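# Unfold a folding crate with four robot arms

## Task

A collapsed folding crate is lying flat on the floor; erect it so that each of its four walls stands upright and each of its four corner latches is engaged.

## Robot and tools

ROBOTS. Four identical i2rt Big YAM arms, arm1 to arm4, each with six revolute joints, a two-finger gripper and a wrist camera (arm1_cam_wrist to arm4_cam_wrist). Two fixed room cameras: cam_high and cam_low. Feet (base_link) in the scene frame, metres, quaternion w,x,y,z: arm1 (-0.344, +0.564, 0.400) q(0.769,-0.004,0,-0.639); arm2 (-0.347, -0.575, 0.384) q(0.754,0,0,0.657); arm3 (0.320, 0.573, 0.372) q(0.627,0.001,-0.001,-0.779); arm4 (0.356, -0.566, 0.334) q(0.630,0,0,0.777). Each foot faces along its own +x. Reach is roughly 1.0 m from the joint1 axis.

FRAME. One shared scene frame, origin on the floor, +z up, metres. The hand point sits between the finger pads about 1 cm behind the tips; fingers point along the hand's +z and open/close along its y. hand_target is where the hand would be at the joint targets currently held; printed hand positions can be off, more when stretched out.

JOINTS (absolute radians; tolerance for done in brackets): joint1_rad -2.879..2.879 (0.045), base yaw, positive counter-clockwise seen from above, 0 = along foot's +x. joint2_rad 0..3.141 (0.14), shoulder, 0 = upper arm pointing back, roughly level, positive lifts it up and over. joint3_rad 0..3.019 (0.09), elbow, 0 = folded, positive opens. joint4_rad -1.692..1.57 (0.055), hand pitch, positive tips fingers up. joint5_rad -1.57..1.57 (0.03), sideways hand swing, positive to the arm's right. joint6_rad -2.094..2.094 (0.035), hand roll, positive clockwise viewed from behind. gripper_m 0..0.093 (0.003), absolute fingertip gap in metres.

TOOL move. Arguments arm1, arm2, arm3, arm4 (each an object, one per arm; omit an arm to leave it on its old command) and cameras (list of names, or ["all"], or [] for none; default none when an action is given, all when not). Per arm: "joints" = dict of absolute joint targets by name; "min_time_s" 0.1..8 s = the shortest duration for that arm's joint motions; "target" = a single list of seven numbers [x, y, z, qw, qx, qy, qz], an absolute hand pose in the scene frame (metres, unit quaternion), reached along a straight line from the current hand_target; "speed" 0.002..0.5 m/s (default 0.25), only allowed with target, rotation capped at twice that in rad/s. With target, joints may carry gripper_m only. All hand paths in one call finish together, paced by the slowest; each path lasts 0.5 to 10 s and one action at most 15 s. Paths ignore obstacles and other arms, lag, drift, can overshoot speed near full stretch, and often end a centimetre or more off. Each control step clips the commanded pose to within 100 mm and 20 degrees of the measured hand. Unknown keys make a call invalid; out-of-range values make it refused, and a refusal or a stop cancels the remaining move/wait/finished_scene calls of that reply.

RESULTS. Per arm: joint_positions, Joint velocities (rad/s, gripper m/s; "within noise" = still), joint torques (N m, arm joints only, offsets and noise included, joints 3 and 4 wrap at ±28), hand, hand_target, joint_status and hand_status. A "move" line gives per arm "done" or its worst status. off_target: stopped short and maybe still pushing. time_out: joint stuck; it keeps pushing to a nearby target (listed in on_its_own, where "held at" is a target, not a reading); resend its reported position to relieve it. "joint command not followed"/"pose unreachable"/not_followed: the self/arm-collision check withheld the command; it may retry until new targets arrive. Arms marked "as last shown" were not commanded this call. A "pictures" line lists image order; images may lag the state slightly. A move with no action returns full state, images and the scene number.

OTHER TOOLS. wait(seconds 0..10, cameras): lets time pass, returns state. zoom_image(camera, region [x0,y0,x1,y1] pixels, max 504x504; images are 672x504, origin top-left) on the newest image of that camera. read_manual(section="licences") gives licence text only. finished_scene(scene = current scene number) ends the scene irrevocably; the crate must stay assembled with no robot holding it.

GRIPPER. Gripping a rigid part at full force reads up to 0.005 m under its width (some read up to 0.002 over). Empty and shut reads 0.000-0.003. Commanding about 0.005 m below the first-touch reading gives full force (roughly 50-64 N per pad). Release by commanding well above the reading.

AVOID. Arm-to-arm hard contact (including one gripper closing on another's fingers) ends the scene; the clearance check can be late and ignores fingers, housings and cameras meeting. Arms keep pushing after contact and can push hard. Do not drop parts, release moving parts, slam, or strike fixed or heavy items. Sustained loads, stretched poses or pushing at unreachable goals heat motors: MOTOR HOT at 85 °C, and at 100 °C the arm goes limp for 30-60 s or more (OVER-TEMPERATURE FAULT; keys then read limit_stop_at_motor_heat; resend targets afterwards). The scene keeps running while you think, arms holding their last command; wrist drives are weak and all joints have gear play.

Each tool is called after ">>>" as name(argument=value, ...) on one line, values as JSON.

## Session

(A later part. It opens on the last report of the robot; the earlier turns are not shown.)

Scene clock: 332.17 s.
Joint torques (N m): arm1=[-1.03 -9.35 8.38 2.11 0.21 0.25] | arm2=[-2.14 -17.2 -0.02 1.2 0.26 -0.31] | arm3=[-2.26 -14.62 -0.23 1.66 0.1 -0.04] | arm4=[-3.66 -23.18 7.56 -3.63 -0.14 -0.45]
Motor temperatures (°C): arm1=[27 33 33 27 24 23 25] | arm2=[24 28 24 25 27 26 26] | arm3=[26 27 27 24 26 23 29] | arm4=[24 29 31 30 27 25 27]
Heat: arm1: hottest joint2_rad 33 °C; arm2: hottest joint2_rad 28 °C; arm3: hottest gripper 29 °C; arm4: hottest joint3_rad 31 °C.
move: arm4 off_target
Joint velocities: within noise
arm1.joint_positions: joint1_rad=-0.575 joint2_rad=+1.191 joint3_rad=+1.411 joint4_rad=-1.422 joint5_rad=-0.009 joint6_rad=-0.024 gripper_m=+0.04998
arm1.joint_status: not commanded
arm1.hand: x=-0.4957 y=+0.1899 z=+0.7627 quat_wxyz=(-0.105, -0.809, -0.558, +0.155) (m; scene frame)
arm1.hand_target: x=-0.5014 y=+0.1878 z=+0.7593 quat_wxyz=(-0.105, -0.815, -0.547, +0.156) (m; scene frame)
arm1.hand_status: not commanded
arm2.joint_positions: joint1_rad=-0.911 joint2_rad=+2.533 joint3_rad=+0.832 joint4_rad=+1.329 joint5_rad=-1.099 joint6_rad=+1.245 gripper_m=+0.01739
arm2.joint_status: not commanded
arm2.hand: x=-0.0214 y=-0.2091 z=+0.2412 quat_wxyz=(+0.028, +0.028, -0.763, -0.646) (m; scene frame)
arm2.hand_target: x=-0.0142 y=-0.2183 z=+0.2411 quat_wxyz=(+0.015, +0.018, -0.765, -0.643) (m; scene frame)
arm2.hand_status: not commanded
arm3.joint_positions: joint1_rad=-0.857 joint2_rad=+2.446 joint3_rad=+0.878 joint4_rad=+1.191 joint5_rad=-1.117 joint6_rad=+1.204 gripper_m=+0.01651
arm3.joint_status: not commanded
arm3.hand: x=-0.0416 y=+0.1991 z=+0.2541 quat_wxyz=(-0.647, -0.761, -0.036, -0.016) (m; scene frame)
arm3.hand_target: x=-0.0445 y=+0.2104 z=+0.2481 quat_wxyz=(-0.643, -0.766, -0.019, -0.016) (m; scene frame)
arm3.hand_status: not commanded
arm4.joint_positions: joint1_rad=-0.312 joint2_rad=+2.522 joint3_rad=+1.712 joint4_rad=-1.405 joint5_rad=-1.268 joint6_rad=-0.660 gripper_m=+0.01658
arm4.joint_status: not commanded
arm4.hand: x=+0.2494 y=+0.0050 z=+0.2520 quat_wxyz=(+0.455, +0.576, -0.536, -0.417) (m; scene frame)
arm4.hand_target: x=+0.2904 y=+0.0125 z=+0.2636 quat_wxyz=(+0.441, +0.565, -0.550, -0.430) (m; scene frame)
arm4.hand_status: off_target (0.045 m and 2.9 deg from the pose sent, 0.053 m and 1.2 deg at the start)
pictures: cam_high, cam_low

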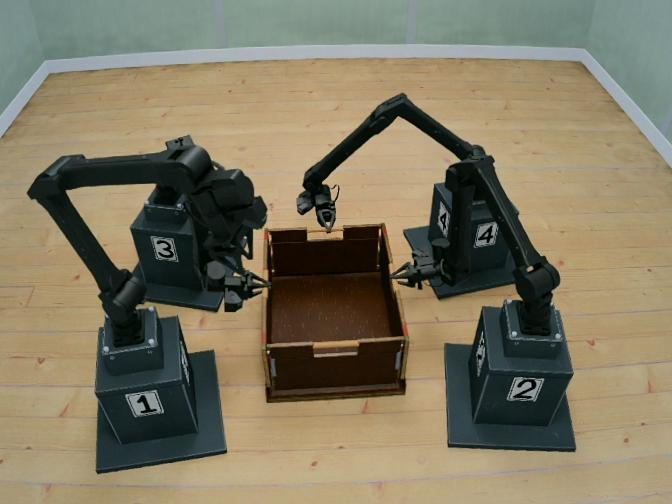

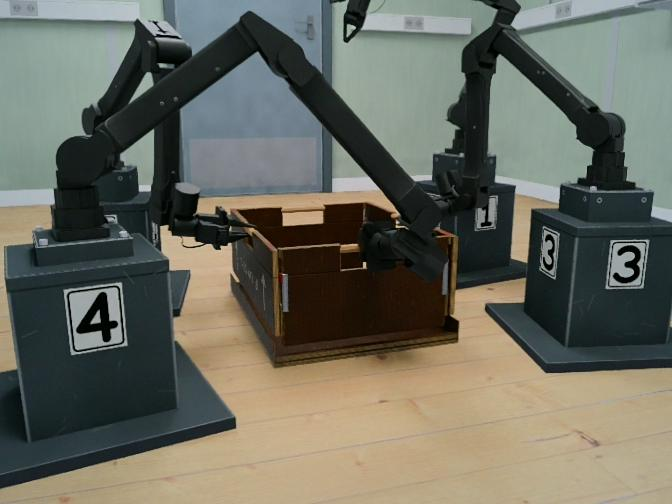

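>>> move(arm4={"target": [0.318, 0.013, 0.262, 0.4415, 0.5650, -0.5492, -0.4291], "speed": 0.08}, cameras=["cam_high", "cam_low"])

>>> zoom_image(camera="cam_high", region=[255, 215, 295, 275])

>>> zoom_image(camera="cam_high", region=[365, 215, 405, 275])

>>> zoom_image(camera="cam_low", region=[255, 230, 305, 290])

Scene clock: 336.40 s.
Joint torques (N m): arm1=[-0.62 -9.52 8.35 1.89 0.2 0.18] | arm2=[-2.14 -17.2 -0.05 1.2 0.26 -0.31] | arm3=[-2.32 -14.86 -0.21 1.7 0.1 -0.01] | arm4=[-6.59 -23.18 7.25 -3.84 0.22 -0.53]
Motor temperatures (°C): arm1=[27 32 33 27 24 23 25] | arm2=[24 28 24 25 27 26 26] | arm3=[26 27 27 24 26 23 29] | arm4=[24 29 31 30 27 25 27]
Heat: arm1: hottest joint3_rad 33 °C; arm2: hottest joint2_rad 28 °C; arm3: hottest gripper 29 °C; arm4: hottest joint3_rad 31 °C.
move: arm4 off_target
Joint velocities: within noise
arm1, arm2, arm3: as last shown
arm4.joint_positions: joint1_rad=-0.314 joint2_rad=+2.549 joint3_rad=+1.753 joint4_rad=-1.500 joint5_rad=-1.260 joint6_rad=-0.740 gripper_m=+0.01658
arm4.joint_status: not commanded
arm4.hand: x=+0.2507 y=+0.0049 z=+0.2524 quat_wxyz=(+0.463, +0.580, -0.528, -0.414) (m; scene frame)
arm4.hand_target: x=+0.3138 y=+0.0122 z=+0.2626 quat_wxyz=(+0.441, +0.562, -0.550, -0.433) (m; scene frame)
arm4.hand_status: off_target (0.068 m and 4.3 deg from the pose sent, 0.070 m and 2.9 deg at the start)
pictures: cam_high, cam_low

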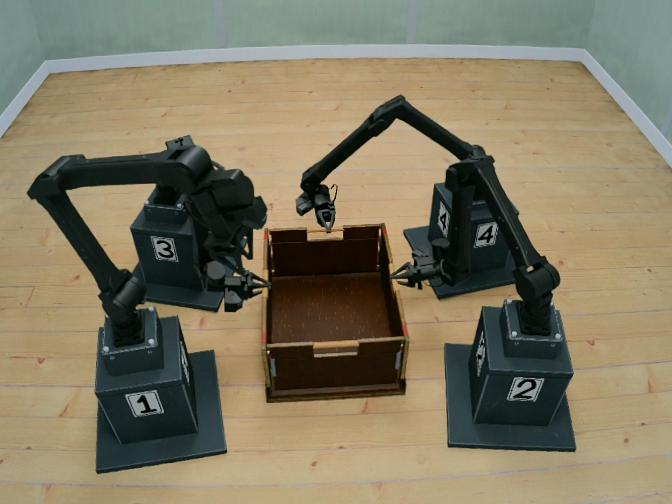

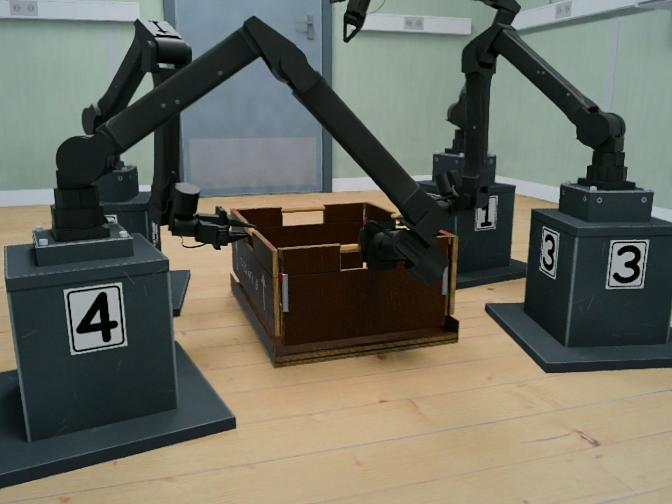

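Scaled by 8.400 from the camera's 672x504 image, which has a finer 960x720 frame.

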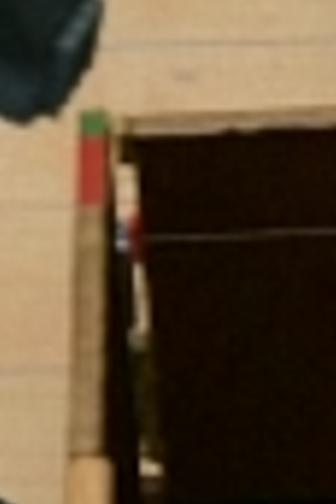

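Scaled by 8.400 from the camera's 672x504 image, which has a finer 960x720 frame.

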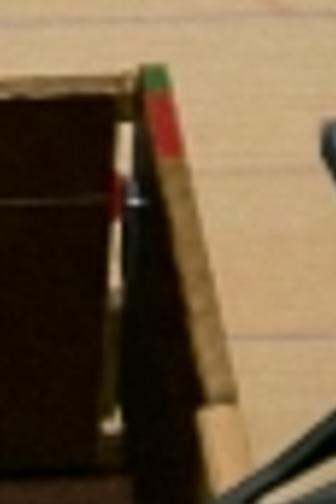

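Scaled by 8.400 from the camera's 672x504 image, which has a finer 960x720 frame.

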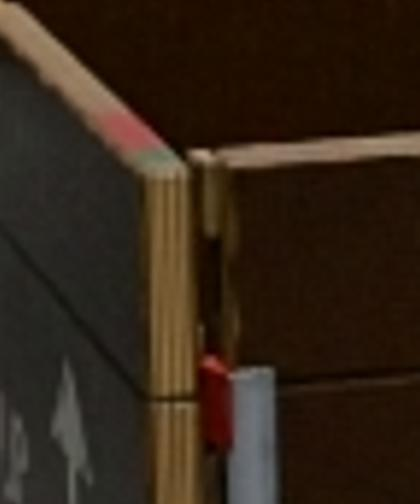

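>>> move(arm4={"target": [0.215, 0.013, 0.262, 0.4215, 0.5800, -0.5639, -0.4097], "speed": 0.1}, cameras=["cam_high", "cam_low"])

>>> zoom_image(camera="cam_high", region=[250, 215, 420, 415])

Scene clock: 339.67 s.
Joint torques (N m): arm1=[-0.67 -8.76 8.42 1.94 0.2 0.22] | arm2=[-2.14 -17.2 -0.03 1.18 0.26 -0.3] | arm3=[-2.37 -14.56 -0.09 1.7 0.08 -0.03] | arm4=[4.84 -22.89 7.04 0.51 -0.69 0.57]
Motor temperatures (°C): arm1=[27 32 33 27 24 23 25] | arm2=[24 28 24 25 27 26 26] | arm3=[26 27 27 24 26 23 29] | arm4=[24 29 31 30 27 25 27]
Heat: arm1: hottest joint3_rad 33 °C; arm2: hottest joint2_rad 28 °C; arm3: hottest gripper 29 °C; arm4: hottest joint3_rad 31 °C.
move: arm4 off_target
Joint velocities: within noise
arm1, arm2, arm3: as last shown
arm4.joint_positions: joint1_rad=-0.300 joint2_rad=+2.410 joint3_rad=+1.546 joint4_rad=-0.999 joint5_rad=-1.241 joint6_rad=-0.309 gripper_m=+0.01646
arm4.joint_status: not commanded
arm4.hand: x=+0.2441 y=+0.0058 z=+0.2517 quat_wxyz=(+0.416, +0.574, -0.570, -0.414) (m; scene frame)
arm4.hand_target: x=+0.2219 y=+0.0114 z=+0.2610 quat_wxyz=(+0.420, +0.581, -0.565, -0.408) (m; scene frame)
arm4.hand_status: off_target (0.032 m and 1.3 deg from the pose sent, 0.038 m and 6.4 deg at the start)
pictures: cam_high, cam_low

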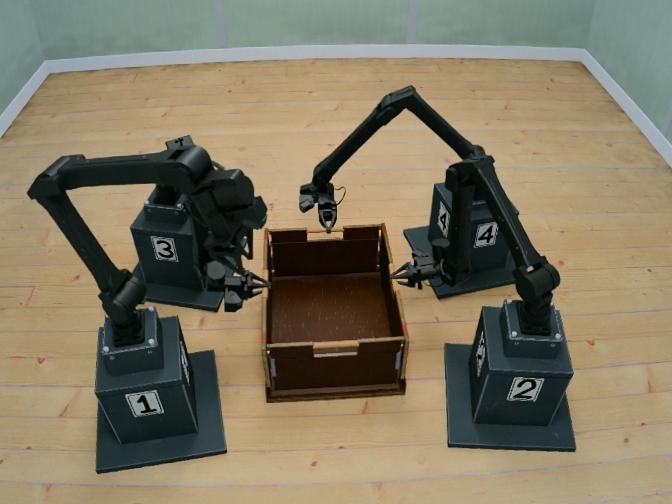

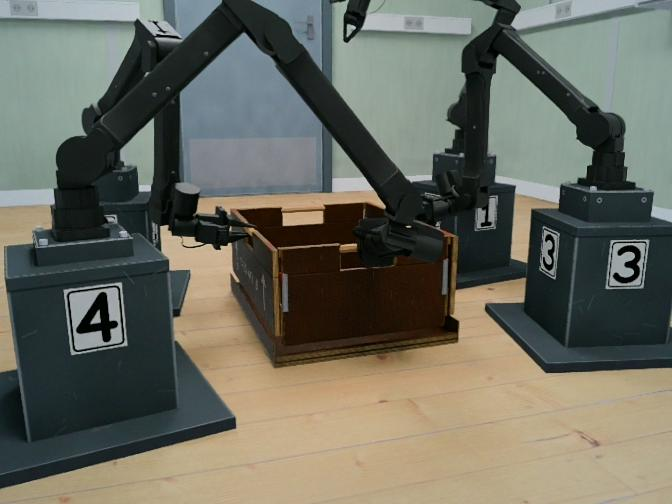

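Scaled by 2.520 from the camera's 672x504 image, which has a finer 960x720 frame.

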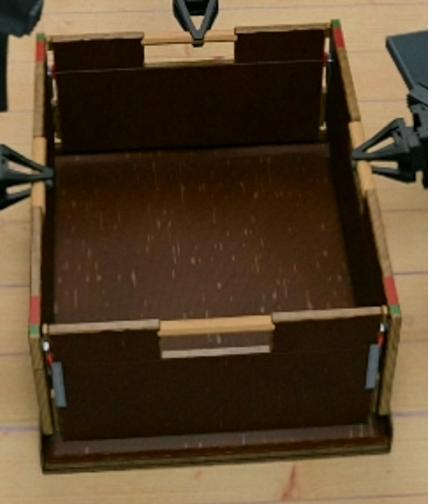

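>>> move(arm4={"target": [0.245, 0.015, 0.249, 0.4215, 0.5800, -0.5639, -0.4097], "speed": 0.08}, arm3={"target": [-0.043, 0.1995, 0.248, 0.6426, 0.7658, 0.0184, 0.0154], "speed": 0.06}, arm2={"target": [-0.0165, -0.2075, 0.241, -0.0154, -0.0184, 0.7658, 0.6426], "speed": 0.06}, cameras=[])

>>> move(arm4={"joints": {"gripper_m": 0.05}}, arm3={"joints": {"gripper_m": 0.045}}, arm2={"joints": {"gripper_m": 0.045}}, cameras=["cam_high", "cam_low", "arm2_cam_wrist", "arm3_cam_wrist", "arm4_cam_wrist"])

>>> zoom_image(camera="cam_high", region=[250, 215, 420, 415])

Scene clock: 345.20 s.
Joint torques (N m): arm1=[-0.97 -9.47 8.24 1.88 0.2 0.21] | arm2=[-0.21 -17.03 0.55 1.46 0.74 -0.1] | arm3=[-0.62 -14.97 0.44 1.92 0.55 0.12] | arm4=[1.85 -19.84 9.63 -1.26 -0.64 -0.06]
Motor temperatures (°C): arm1=[27 32 33 27 24 23 25] | arm2=[24 28 24 25 27 26 26] | arm3=[26 27 27 24 26 23 29] | arm4=[24 30 31 30 27 25 27]
Heat: arm1: hottest joint3_rad 33 °C; arm2: hottest joint2_rad 28 °C; arm3: hottest gripper 29 °C; arm4: hottest joint3_rad 31 °C.
move: arm2 done; arm3 done; arm4 done
Joint velocities: within noise
arm1: as last shown
arm2.joint_positions: joint1_rad=-0.907 joint2_rad=+2.532 joint3_rad=+0.829 joint4_rad=+1.332 joint5_rad=-1.085 joint6_rad=+1.246 gripper_m=+0.01739
arm2.joint_status: not commanded
arm2.hand: x=-0.0215 y=-0.2079 z=+0.2413 quat_wxyz=(+0.025, +0.025, -0.764, -0.644) (m; scene frame)
arm2.hand_target: x=-0.0171 y=-0.2083 z=+0.2413 quat_wxyz=(+0.016, +0.018, -0.766, -0.643) (m; scene frame)
arm2.hand_status: done (0.005 m and 1.3 deg from the pose sent, 0.005 m and 1.9 deg at the start)
arm3.joint_positions: joint1_rad=-0.856 joint2_rad=+2.446 joint3_rad=+0.874 joint4_rad=+1.198 joint5_rad=-1.106 joint6_rad=+1.207 gripper_m=+0.01651
arm3.joint_status: not commanded
arm3.hand: x=-0.0414 y=+0.1993 z=+0.2539 quat_wxyz=(-0.647, -0.762, -0.033, -0.013) (m; scene frame)
arm3.hand_target: x=-0.0413 y=+0.2008 z=+0.2475 quat_wxyz=(-0.642, -0.766, -0.017, -0.017) (m; scene frame)
arm3.hand_status: done (0.006 m and 1.8 deg from the pose sent, 0.006 m and 2.2 deg at the start)
arm4.joint_positions: joint1_rad=-0.302 joint2_rad=+2.426 joint3_rad=+1.573 joint4_rad=-1.068 joint5_rad=-1.236 joint6_rad=-0.364 gripper_m=+0.01645
arm4.joint_status: not commanded
arm4.hand: x=+0.2452 y=+0.0053 z=+0.2514 quat_wxyz=(+0.422, +0.578, -0.566, -0.410) (m; scene frame)
arm4.hand_target: x=+0.2455 y=+0.0158 z=+0.2487 quat_wxyz=(+0.419, +0.581, -0.563, -0.412) (m; scene frame)
arm4.hand_status: done (0.010 m and 0.3 deg from the pose sent, 0.010 m and 1.3 deg at the start)
pictures: none
No camera images: "cameras" was empty.

Scene clock: 345.83 s.
Joint torques (N m): arm1=[-0.85 -9 8.16 1.96 0.24 0.23] | arm2=[-0.67 -16.56 0.61 1.42 -0.06 -0.11] | arm3=[-0.62 -14.33 0.4 1.78 0.05 0.08] | arm4=[1.55 -20.07 9.02 -1.1 -0.64 -0.07]
Motor temperatures (°C): arm1=[27 32 33 27 24 23 25] | arm2=[24 28 24 25 27 26 26] | arm3=[26 27 27 24 26 23 29] | arm4=[24 30 31 30 27 25 27]
Heat: arm1: hottest joint3_rad 33 °C; arm2: hottest joint2_rad 28 °C; arm3: hottest gripper 29 °C; arm4: hottest joint3_rad 31 °C.
move: arm2 done; arm3 done; arm4 done
Joint velocities: within noise
arm1: as last shown
arm2.joint_positions: joint1_rad=-0.913 joint2_rad=+2.532 joint3_rad=+0.818 joint4_rad=+1.332 joint5_rad=-1.058 joint6_rad=+1.246 gripper_m=+0.04482
arm2.joint_status: all done
arm2.hand: x=-0.0187 y=-0.2123 z=+0.2387 quat_wxyz=(+0.016, +0.011, -0.769, -0.639) (m; scene frame)
arm2.hand_target: x=-0.0165 y=-0.2121 z=+0.2400 quat_wxyz=(+0.013, +0.011, -0.768, -0.640) (m; scene frame)
arm2.hand_status: not commanded
arm3.joint_positions: joint1_rad=-0.862 joint2_rad=+2.446 joint3_rad=+0.872 joint4_rad=+1.198 joint5_rad=-1.084 joint6_rad=+1.214 gripper_m=+0.04483
arm3.joint_status: all done
arm3.hand: x=-0.0467 y=+0.2019 z=+0.2524 quat_wxyz=(-0.644, -0.765, -0.021, -0.006) (m; scene frame)
arm3.hand_target: x=-0.0445 y=+0.2033 z=+0.2469 quat_wxyz=(-0.641, -0.767, -0.012, -0.013) (m; scene frame)
arm3.hand_status: not commanded
arm4.joint_positions: joint1_rad=-0.292 joint2_rad=+2.426 joint3_rad=+1.583 joint4_rad=-1.071 joint5_rad=-1.236 joint6_rad=-0.355 gripper_m=+0.04985
arm4.joint_status: all done
arm4.hand: x=+0.2402 y=+0.0076 z=+0.2535 quat_wxyz=(+0.423, +0.579, -0.565, -0.408) (m; scene frame)
arm4.hand_target: x=+0.2402 y=+0.0149 z=+0.2488 quat_wxyz=(+0.422, +0.581, -0.563, -0.408) (m; scene frame)
arm4.hand_status: not commanded
pictures: arm2_cam_wrist, arm3_cam_wrist, arm4_cam_wrist, cam_high, cam_low

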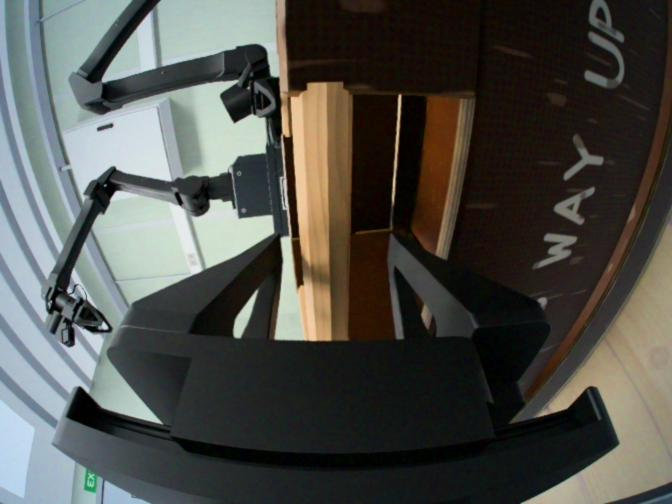

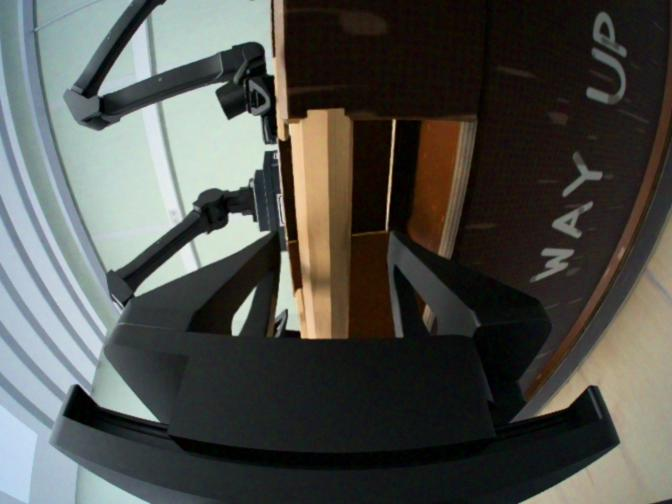

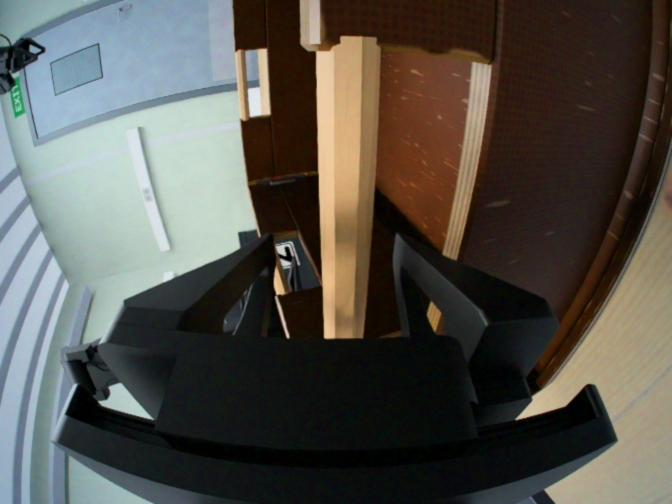

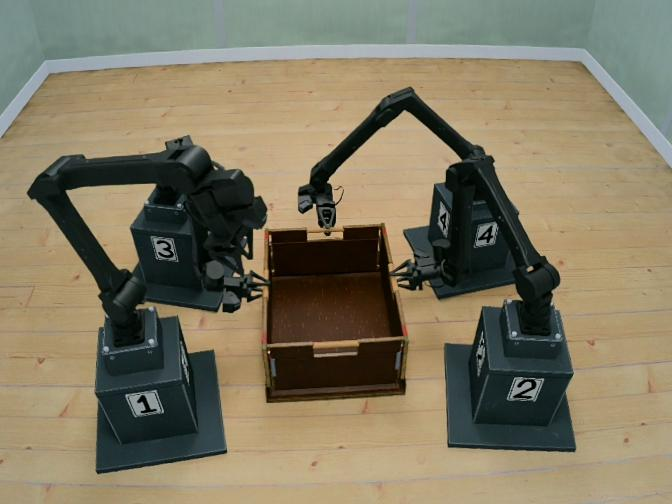

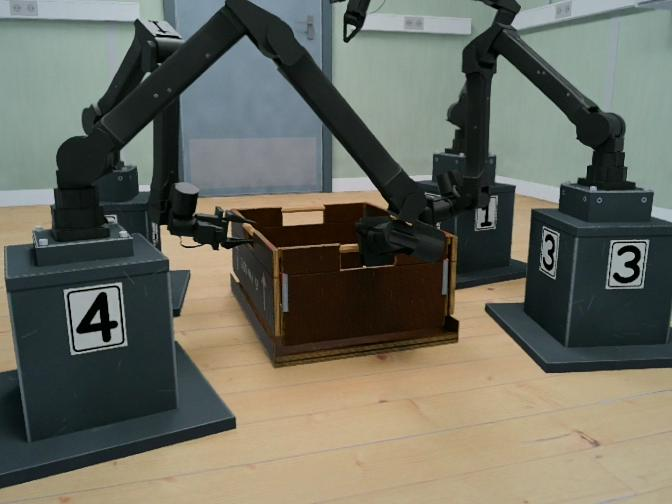

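Scaled by 2.520 from the camera's 672x504 image, which has a finer 960x720 frame.

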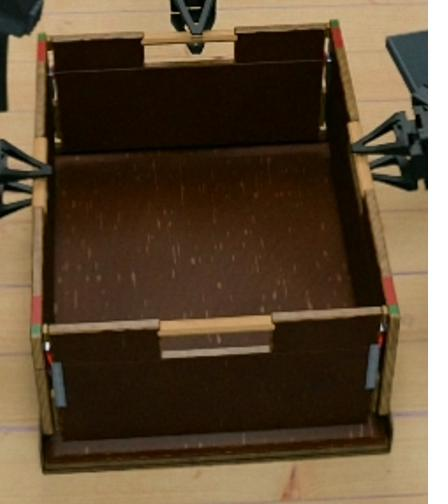

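>>> move(arm4={"target": [0.355, 0.017, 0.295, 0.4215, 0.5800, -0.5639, -0.4097], "speed": 0.2}, arm3={"target": [-0.045, 0.323, 0.275, 0.6426, 0.7658, 0.0184, 0.0154], "speed": 0.2}, arm2={"target": [-0.017, -0.332, 0.268, -0.0154, -0.0184, 0.7658, 0.6426], "speed": 0.2}, cameras=["all"])

>>> zoom_image(camera="cam_high", region=[250, 215, 420, 415])

>>> zoom_image(camera="arm4_cam_wrist", region=[200, 0, 672, 400])

Scene clock: 353.57 s.
Joint torques (N m): arm1=[-1.14 -9.23 8.44 1.98 0.18 0.17] | arm2=[-0.21 -17.26 0.34 0.7 -0.59 -0.26] | arm3=[-0.5 -14.8 0.55 0.96 -0.46 -0.12] | arm4=[2.02 -20.25 9.78 -1.91 -0.4 -0.22]
Motor temperatures (°C): arm1=[27 31 33 27 24 23 25] | arm2=[24 28 24 25 27 26 26] | arm3=[26 27 27 24 26 23 29] | arm4=[24 30 31 30 27 25 27]
Heat: arm1: hottest joint3_rad 33 °C; arm2: hottest joint2_rad 28 °C; arm3: hottest gripper 29 °C; arm4: hottest joint3_rad 31 °C.
move: arm2 done; arm3 done; arm4 done
Joint velocities: within noise
arm1: as last shown
arm2.joint_positions: joint1_rad=-1.214 joint2_rad=+2.397 joint3_rad=+0.686 joint4_rad=+0.892 joint5_rad=-1.329 joint6_rad=+0.789 gripper_m=+0.04489
arm2.joint_status: not commanded
arm2.hand: x=-0.0203 y=-0.3290 z=+0.2590 quat_wxyz=(+0.024, +0.013, -0.766, -0.642) (m; scene frame)
arm2.hand_target: x=-0.0141 y=-0.3279 z=+0.2688 quat_wxyz=(+0.014, +0.024, -0.764, -0.645) (m; scene frame)
arm2.hand_status: done (0.010 m and 1.2 deg from the pose sent, 0.123 m and 1.0 deg at the start)
arm3.joint_positions: joint1_rad=-1.138 joint2_rad=+2.305 joint3_rad=+0.737 joint4_rad=+0.747 joint5_rad=-1.330 joint6_rad=+0.782 gripper_m=+0.04490
arm3.joint_status: not commanded
arm3.hand: x=-0.0394 y=+0.3215 z=+0.2701 quat_wxyz=(-0.642, -0.766, -0.012, -0.023) (m; scene frame)
arm3.hand_target: x=-0.0447 y=+0.3228 z=+0.2755 quat_wxyz=(-0.643, -0.765, -0.017, -0.015) (m; scene frame)
arm3.hand_status: done (0.008 m and 1.1 deg from the pose sent, 0.123 m and 1.1 deg at the start)
arm4.joint_positions: joint1_rad=-0.490 joint2_rad=+2.457 joint3_rad=+1.771 joint4_rad=-1.623 joint5_rad=-1.145 joint6_rad=-0.769 gripper_m=+0.04995
arm4.joint_status: not commanded
arm4.hand: x=+0.3592 y=+0.0115 z=+0.3024 quat_wxyz=(+0.422, +0.571, -0.572, -0.411) (m; scene frame)
arm4.hand_target: x=+0.3578 y=+0.0174 z=+0.2949 quat_wxyz=(+0.421, +0.578, -0.565, -0.411) (m; scene frame)
arm4.hand_status: done (0.010 m and 1.4 deg from the pose sent, 0.122 m and 0.4 deg at the start)
pictures: arm1_cam_wrist, arm2_cam_wrist, arm3_cam_wrist, arm4_cam_wrist, cam_high, cam_low

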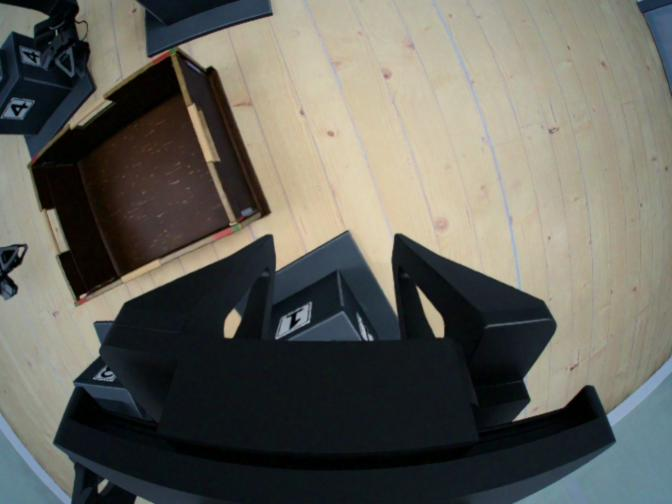

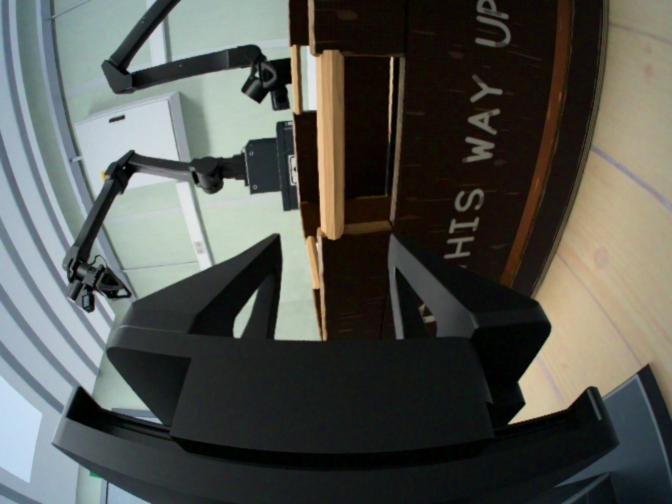

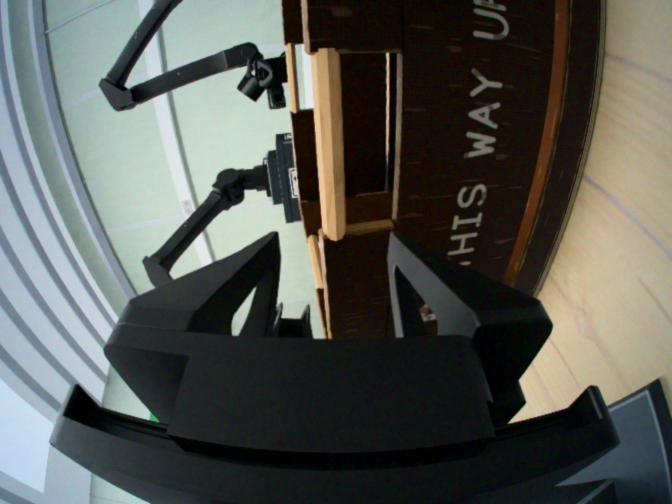

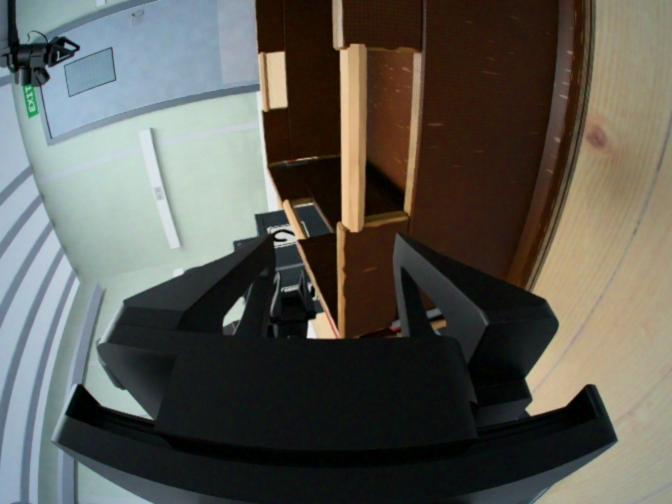

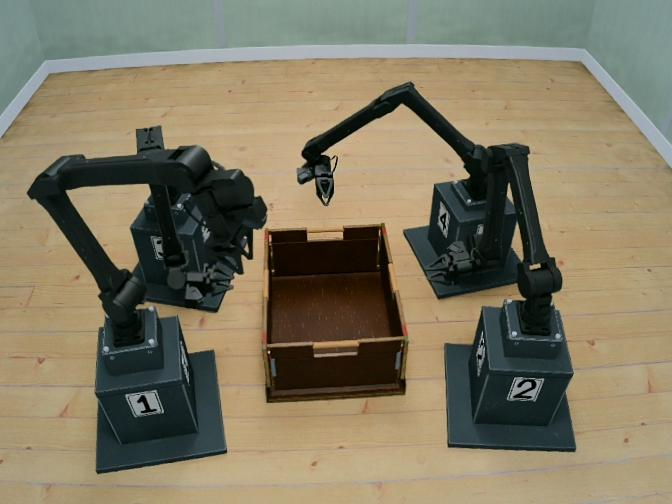

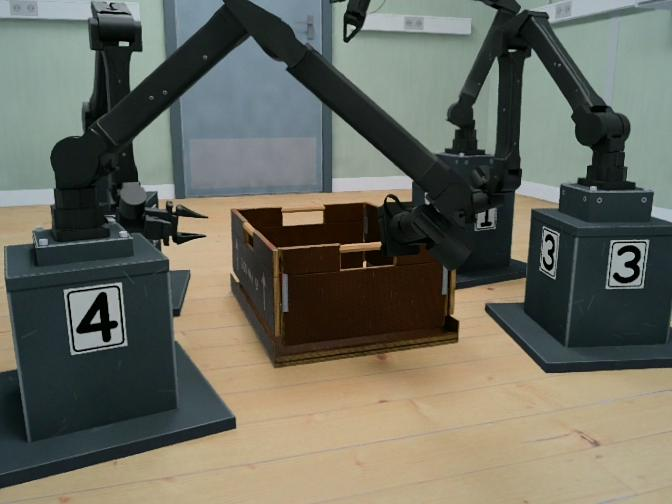

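Scaled by 2.520 from the camera's 672x504 image, which has a finer 960x720 frame.

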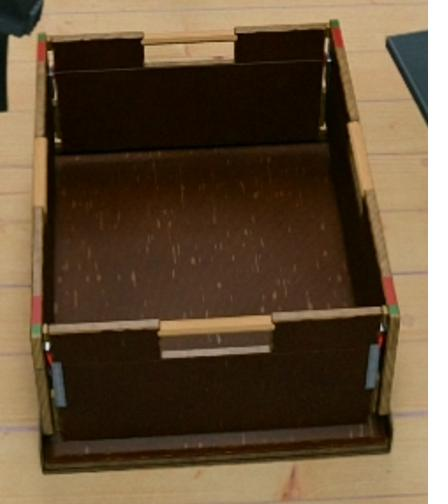

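Scaled by 1.068 from the camera's 672x504 image, which has a finer 960x720 frame.

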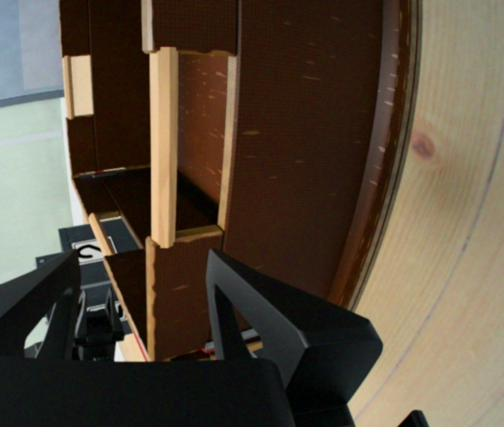

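>>> zoom_image(camera="arm1_cam_wrist", region=[20, 40, 280, 310])

>>> zoom_image(camera="cam_low", region=[255, 230, 305, 290])

>>> zoom_image(camera="cam_low", region=[425, 220, 475, 280])

>>> zoom_image(camera="cam_high", region=[255, 325, 295, 385])

>>> zoom_image(camera="cam_high", region=[380, 315, 420, 375])

Scaled by 1.867 from the camera's 672x504 image, which has a finer 960x720 frame.

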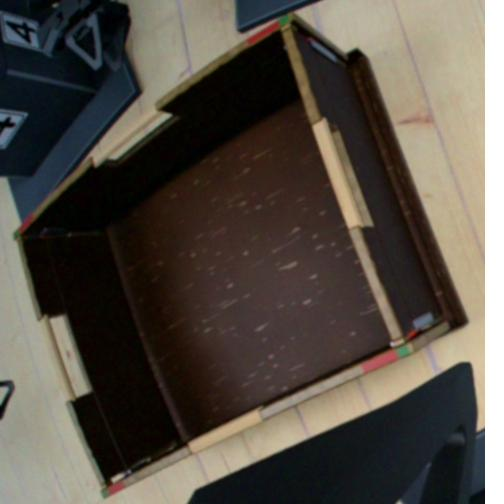

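Scaled by 8.400 from the camera's 672x504 image, which has a finer 960x720 frame.

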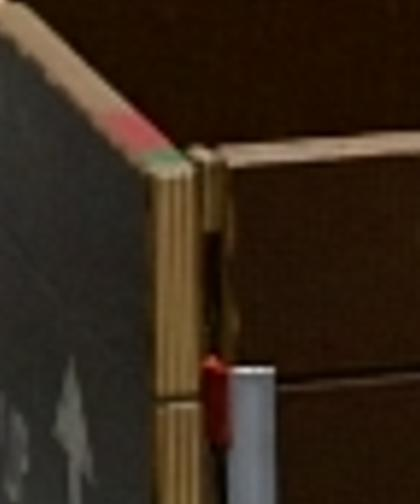

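Scaled by 8.400 from the camera's 672x504 image, which has a finer 960x720 frame.

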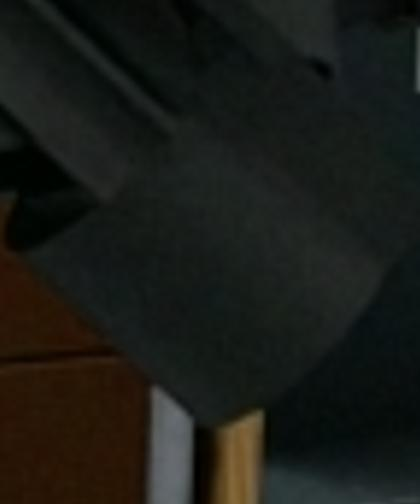

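Scaled by 8.400 from the camera's 672x504 image, which has a finer 960x720 frame.

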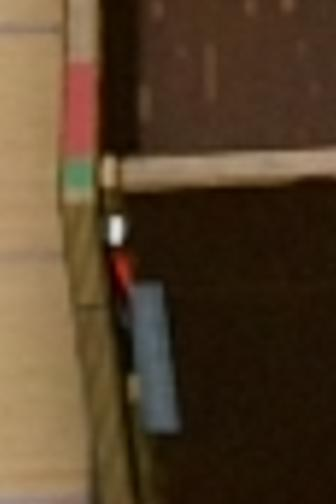

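Scaled by 8.400 from the camera's 672x504 image, which has a finer 960x720 frame.

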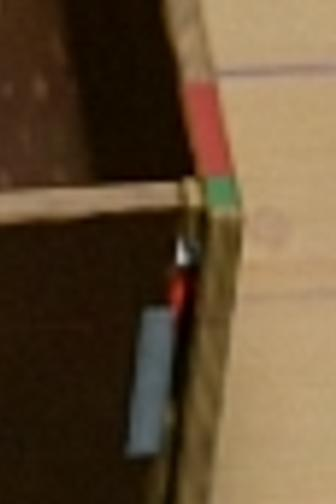

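>>> finished_scene(scene=1)

The scene is finished: the task was done.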